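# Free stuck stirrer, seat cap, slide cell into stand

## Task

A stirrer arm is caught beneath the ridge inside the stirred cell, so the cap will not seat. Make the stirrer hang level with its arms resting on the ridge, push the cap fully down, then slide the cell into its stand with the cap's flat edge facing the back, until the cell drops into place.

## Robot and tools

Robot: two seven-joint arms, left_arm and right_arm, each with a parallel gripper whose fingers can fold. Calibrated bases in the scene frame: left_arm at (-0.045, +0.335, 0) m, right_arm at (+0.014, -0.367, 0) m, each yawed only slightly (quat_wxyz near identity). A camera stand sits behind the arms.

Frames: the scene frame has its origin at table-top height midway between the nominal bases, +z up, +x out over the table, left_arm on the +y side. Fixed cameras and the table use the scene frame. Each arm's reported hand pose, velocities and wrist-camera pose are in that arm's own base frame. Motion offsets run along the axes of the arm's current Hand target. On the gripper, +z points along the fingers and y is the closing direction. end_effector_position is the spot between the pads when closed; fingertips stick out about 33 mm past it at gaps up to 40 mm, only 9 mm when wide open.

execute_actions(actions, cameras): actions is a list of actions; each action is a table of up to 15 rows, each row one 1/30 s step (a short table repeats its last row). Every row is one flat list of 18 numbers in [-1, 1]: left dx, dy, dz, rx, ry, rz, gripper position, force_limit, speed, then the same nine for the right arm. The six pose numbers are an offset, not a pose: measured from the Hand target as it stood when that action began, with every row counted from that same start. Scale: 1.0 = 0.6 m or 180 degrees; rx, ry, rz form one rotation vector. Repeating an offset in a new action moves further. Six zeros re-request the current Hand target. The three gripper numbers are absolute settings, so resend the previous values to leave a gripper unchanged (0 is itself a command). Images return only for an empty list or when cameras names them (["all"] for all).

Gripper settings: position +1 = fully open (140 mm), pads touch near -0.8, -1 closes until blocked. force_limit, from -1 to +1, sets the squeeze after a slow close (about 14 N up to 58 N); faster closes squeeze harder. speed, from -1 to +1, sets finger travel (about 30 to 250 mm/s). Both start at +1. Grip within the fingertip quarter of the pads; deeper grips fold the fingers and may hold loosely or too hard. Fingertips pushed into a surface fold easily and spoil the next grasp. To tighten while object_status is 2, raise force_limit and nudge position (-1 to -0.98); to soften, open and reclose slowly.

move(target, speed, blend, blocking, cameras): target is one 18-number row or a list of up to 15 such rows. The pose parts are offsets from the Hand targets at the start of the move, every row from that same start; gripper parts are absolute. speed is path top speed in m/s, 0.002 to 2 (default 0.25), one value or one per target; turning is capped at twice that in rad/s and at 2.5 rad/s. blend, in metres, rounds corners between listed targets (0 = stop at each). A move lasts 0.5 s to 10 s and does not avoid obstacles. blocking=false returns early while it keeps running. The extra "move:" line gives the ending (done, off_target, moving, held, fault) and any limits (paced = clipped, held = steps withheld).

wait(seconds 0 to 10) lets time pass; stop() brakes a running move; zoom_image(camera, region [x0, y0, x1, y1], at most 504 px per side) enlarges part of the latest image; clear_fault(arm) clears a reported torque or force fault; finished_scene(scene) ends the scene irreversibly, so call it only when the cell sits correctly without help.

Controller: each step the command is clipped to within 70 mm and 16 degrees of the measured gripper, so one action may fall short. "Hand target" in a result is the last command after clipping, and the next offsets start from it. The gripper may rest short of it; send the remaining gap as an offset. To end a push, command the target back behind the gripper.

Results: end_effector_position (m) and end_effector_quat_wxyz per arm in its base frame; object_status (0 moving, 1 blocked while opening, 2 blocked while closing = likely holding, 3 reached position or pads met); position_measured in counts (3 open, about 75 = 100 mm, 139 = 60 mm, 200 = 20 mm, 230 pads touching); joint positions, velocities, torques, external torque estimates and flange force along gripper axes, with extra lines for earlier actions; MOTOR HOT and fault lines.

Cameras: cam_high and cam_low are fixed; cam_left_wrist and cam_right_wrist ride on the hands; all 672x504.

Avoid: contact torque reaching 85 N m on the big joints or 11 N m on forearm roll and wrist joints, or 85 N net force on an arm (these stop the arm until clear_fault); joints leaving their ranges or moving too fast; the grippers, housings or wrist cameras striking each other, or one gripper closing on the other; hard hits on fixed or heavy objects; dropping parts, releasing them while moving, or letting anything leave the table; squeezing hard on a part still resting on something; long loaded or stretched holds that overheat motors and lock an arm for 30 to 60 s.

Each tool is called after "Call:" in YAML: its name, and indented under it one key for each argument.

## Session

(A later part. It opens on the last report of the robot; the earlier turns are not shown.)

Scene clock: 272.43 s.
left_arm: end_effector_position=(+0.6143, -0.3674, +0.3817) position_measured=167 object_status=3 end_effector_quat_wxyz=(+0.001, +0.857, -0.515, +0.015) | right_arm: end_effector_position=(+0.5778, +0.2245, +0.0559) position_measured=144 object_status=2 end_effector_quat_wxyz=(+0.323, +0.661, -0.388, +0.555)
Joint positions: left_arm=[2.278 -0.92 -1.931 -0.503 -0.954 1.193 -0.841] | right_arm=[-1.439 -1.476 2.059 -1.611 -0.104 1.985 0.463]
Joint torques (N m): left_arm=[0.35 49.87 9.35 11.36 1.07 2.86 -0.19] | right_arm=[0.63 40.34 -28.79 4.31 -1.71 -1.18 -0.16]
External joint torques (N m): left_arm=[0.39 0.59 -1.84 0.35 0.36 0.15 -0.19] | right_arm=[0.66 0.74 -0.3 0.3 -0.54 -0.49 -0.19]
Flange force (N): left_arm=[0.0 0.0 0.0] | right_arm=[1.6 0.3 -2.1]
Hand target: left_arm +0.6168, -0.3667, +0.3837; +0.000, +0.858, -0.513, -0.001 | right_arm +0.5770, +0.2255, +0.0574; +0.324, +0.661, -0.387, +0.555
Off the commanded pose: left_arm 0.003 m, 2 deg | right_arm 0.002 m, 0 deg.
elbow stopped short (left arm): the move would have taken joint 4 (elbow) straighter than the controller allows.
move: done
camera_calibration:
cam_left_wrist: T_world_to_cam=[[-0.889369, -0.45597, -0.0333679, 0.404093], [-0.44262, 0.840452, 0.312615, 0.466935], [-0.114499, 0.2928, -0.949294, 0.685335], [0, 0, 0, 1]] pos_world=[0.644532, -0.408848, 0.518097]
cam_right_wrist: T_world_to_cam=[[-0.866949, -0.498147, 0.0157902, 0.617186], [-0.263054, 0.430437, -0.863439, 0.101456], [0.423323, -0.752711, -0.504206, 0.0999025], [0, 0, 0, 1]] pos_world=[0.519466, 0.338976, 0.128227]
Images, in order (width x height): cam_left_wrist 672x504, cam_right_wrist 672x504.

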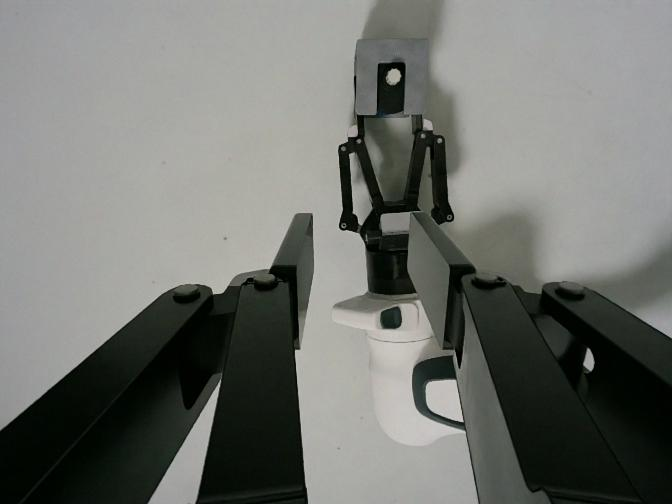

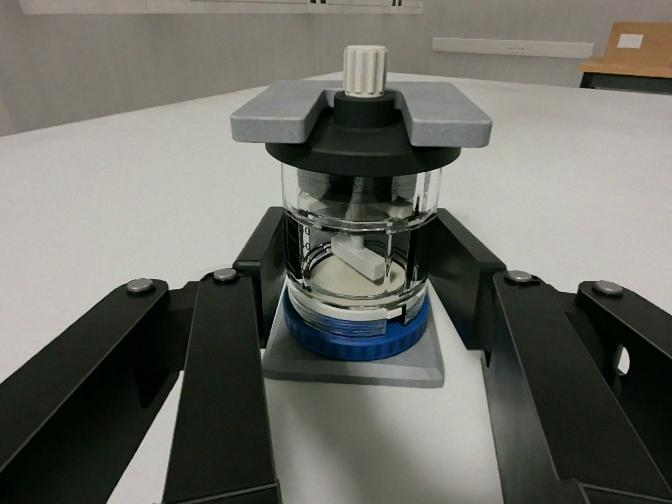

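Call:
move:
  target:
    - [0,0,0,0,0,0,-0.3,0.1,-0.3,-0.0045,0,0.0008,0,0,0,-1,-1,-1]
    - [0,0,0,0,0,0,-0.3,0.1,-0.3,-0.0045,0,0.0008,0,0,0,0.05,-1,-1]
  speed: 0.02
  cameras: ["cam_left_wrist","cam_right_wrist"]

Call:
zoom_image:
  camera: "cam_right_wrist"
  region: [220, 60, 520, 400]

Scene clock: 275.33 s.
left_arm: end_effector_position=(+0.6143, -0.3674, +0.3817) position_measured=167 object_status=3 end_effector_quat_wxyz=(+0.001, +0.857, -0.515, +0.015) | right_arm: end_effector_position=(+0.5776, +0.2256, +0.0553) position_measured=123 object_status=3 end_effector_quat_wxyz=(+0.323, +0.661, -0.387, +0.555)
Joint positions: left_arm=[2.285 -0.909 -1.976 -0.503 -0.914 1.2 -0.846] | right_arm=[-1.441 -1.477 2.06 -1.607 -0.104 1.982 0.463]
Joint torques (N m): left_arm=[0.26 49.97 9.63 12.11 1.01 2.84 -0.27] | right_arm=[-0.06 39.3 -27.68 4.37 -1.23 -0.81 -0.02]
External joint torques (N m): left_arm=[0.27 0.31 -1.37 0.24 0.3 0.12 -0.27] | right_arm=[-0.14 -0.24 0.6 0.31 -0.05 -0.13 -0.05]
Flange force (N): left_arm=[0.0 0.0 0.0] | right_arm=[-1.7 -2.2 -0.7]
Hand target: left_arm +0.6168, -0.3667, +0.3837; +0.000, +0.858, -0.513, -0.001 | right_arm +0.5770, +0.2255, +0.0547; +0.324, +0.661, -0.387, +0.555
Off the commanded pose: left_arm 0.003 m, 2 deg | right_arm 0.001 m, 0 deg.
elbow stopped short (left arm): the move would have taken joint 4 (elbow) straighter than the controller allows.
move: done
camera_calibration:
cam_left_wrist: T_world_to_cam=[[-0.889372, -0.455977, -0.0331885, 0.404088], [-0.442536, 0.840378, 0.312932, 0.466731], [-0.114799, 0.293, -0.949196, 0.68557], [0, 0, 0, 1]] pos_world=[0.644633, -0.408848, 0.518096]
cam_right_wrist: T_world_to_cam=[[-0.866821, -0.498347, 0.0164833, 0.61748], [-0.263635, 0.430004, -0.863477, 0.100868], [0.423223, -0.752826, -0.504118, 0.100592], [0, 0, 0, 1]] pos_world=[0.519264, 0.340074, 0.12763]
Images, in order (width x height): cam_left_wrist 672x504, cam_right_wrist 672x504.

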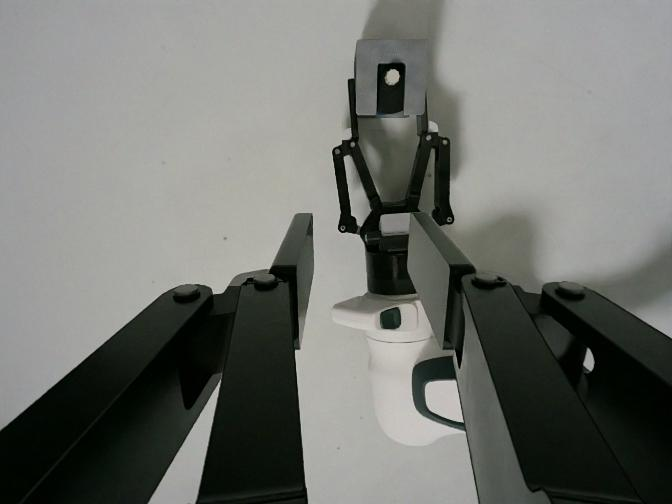

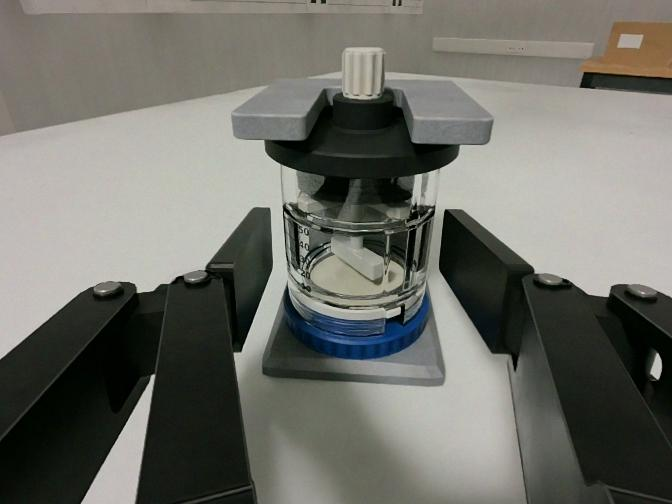

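Scaled by 1.482 from the camera's 672x504 image, which has a finer 960x720 frame.

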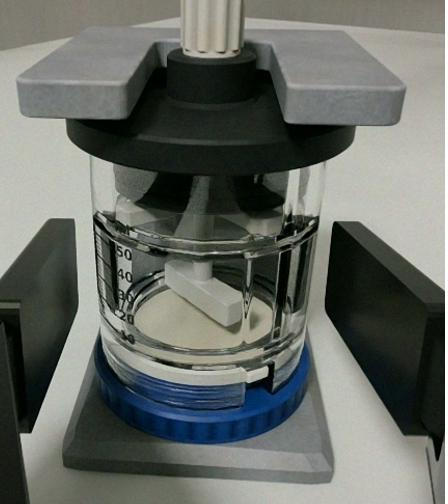

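Call:
move:
  target:
    - [0,0,0,0,0,0,-0.3,0.1,-0.3,0,0,0,0,0,0,0.3,-1,-1]
    - [0,0,0,0,0,0,-0.3,0.1,-0.3,-0.029,0,-0.164,0,0,0,0.3,-1,-1]
  speed: 0.1
  cameras: ["all"]

Call:
zoom_image:
  camera: "cam_right_wrist"
  region: [240, 60, 480, 300]

Call:
zoom_image:
  camera: "cam_low"
  region: [250, 220, 350, 300]

Scene clock: 278.83 s.
left_arm: end_effector_position=(+0.6143, -0.3674, +0.3816) position_measured=167 object_status=3 end_effector_quat_wxyz=(+0.001, +0.857, -0.515, +0.014) | right_arm: end_effector_position=(+0.5290, +0.3136, +0.0562) position_measured=91 object_status=3 end_effector_quat_wxyz=(+0.325, +0.663, -0.383, +0.555)
Joint positions: left_arm=[2.297 -0.891 -2.056 -0.503 -0.844 1.213 -0.857] | right_arm=[-1.429 -1.498 2.088 -1.358 -0.088 1.733 0.464]
Joint velocities: left_arm=[0 0.001 -0.002 0.003 0.003 0 -0.004] | right_arm=[within noise]
Joint torques (N m): left_arm=[0.34 49.99 8.78 13.43 0.95 2.91 -0.17] | right_arm=[-0.54 43.95 -25.73 6.41 -1.34 -0.95 0.26]
External joint torques (N m): left_arm=[0.52 0.51 -1.59 0.23 0.25 0.2 -0.17] | right_arm=[-0.51 -0.47 0.54 0.43 0.43 -0.23 0.23]
Flange force (N): left_arm=[0.0 0.0 0.0] | right_arm=[-3.4 -4.7 -2.0]
Hand target: left_arm +0.6168, -0.3667, +0.3837; +0.000, +0.858, -0.513, -0.001 | right_arm +0.5280, +0.3126, +0.0547; +0.324, +0.661, -0.387, +0.555
Off the commanded pose: left_arm 0.003 m, 2 deg | right_arm 0.002 m, 0 deg.
elbow stopped short (left arm): the move would have taken joint 4 (elbow) straighter than the controller allows.
move: done
camera_calibration:
cam_left_wrist: T_world_to_cam=[[-0.889414, -0.455914, -0.0329383, 0.404008], [-0.44235, 0.840312, 0.313373, 0.466388], [-0.115193, 0.293288, -0.949059, 0.685775], [0, 0, 0, 1]] pos_world=[0.644634, -0.408849, 0.517995]
cam_right_wrist: T_world_to_cam=[[-0.864357, -0.502332, 0.0234326, 0.618743], [-0.269703, 0.423738, -0.8647, 0.0561416], [0.424437, -0.75373, -0.501742, 0.187343], [0, 0, 0, 1]] pos_world=[0.470441, 0.428231, 0.128045]

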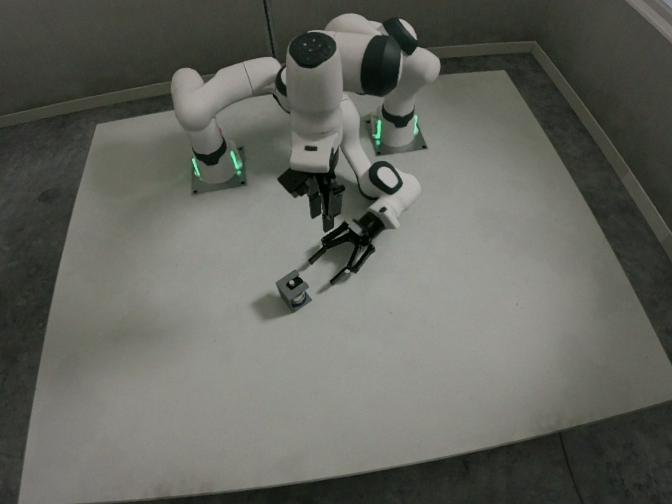

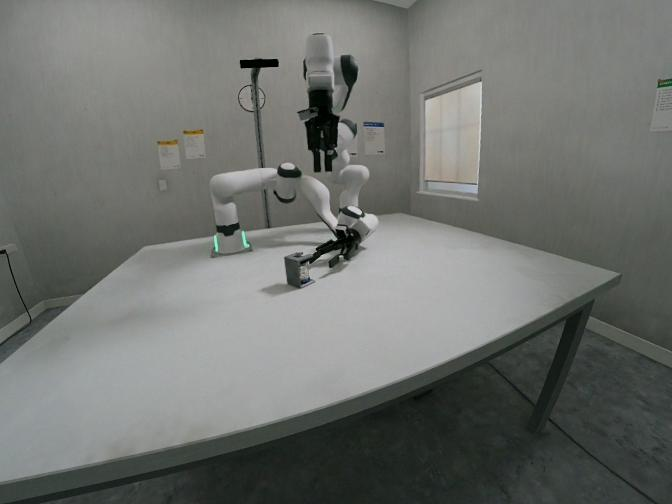

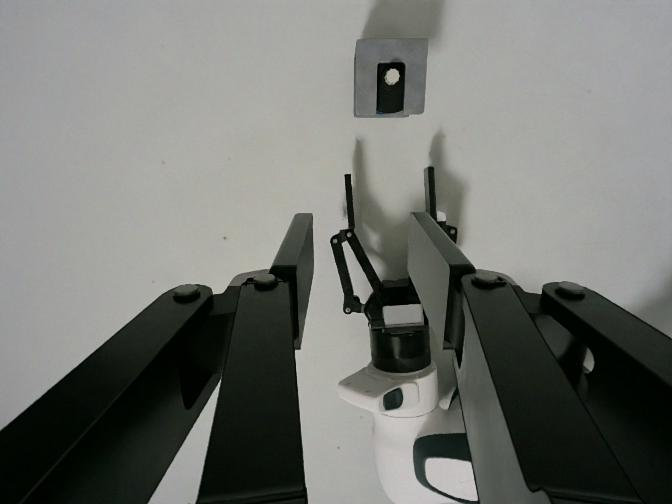

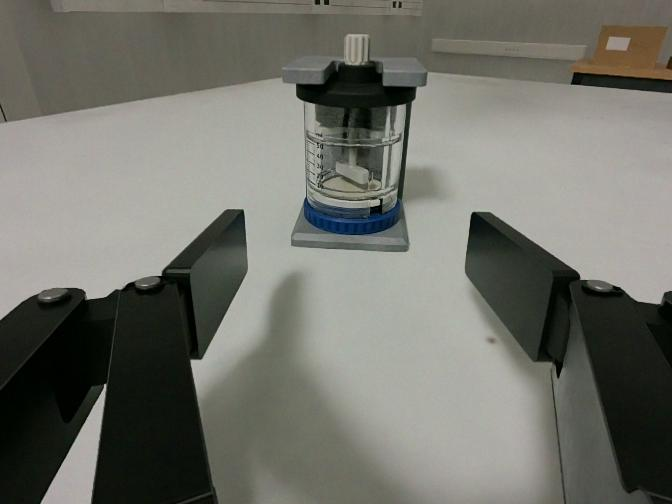

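Scaled by 2.100 from the camera's 672x504 image, which has a finer 960x720 frame.

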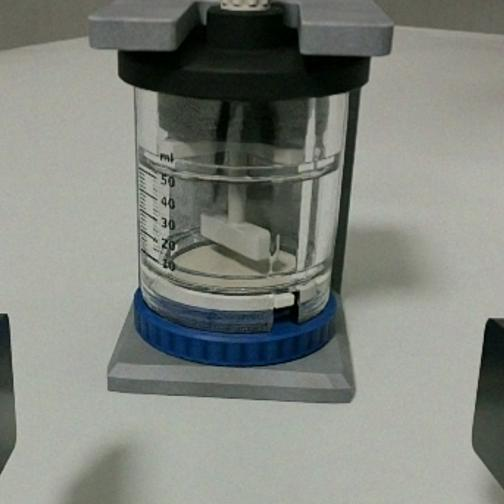

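Scaled by 5.040 from the camera's 672x504 image, which has a finer 960x720 frame.

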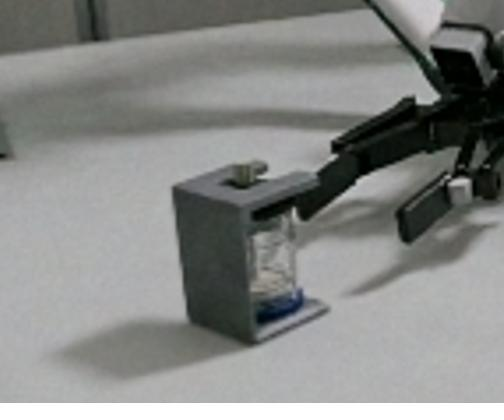

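Call:
finished_scene:
  scene: 1

The scene is finished: the task was done.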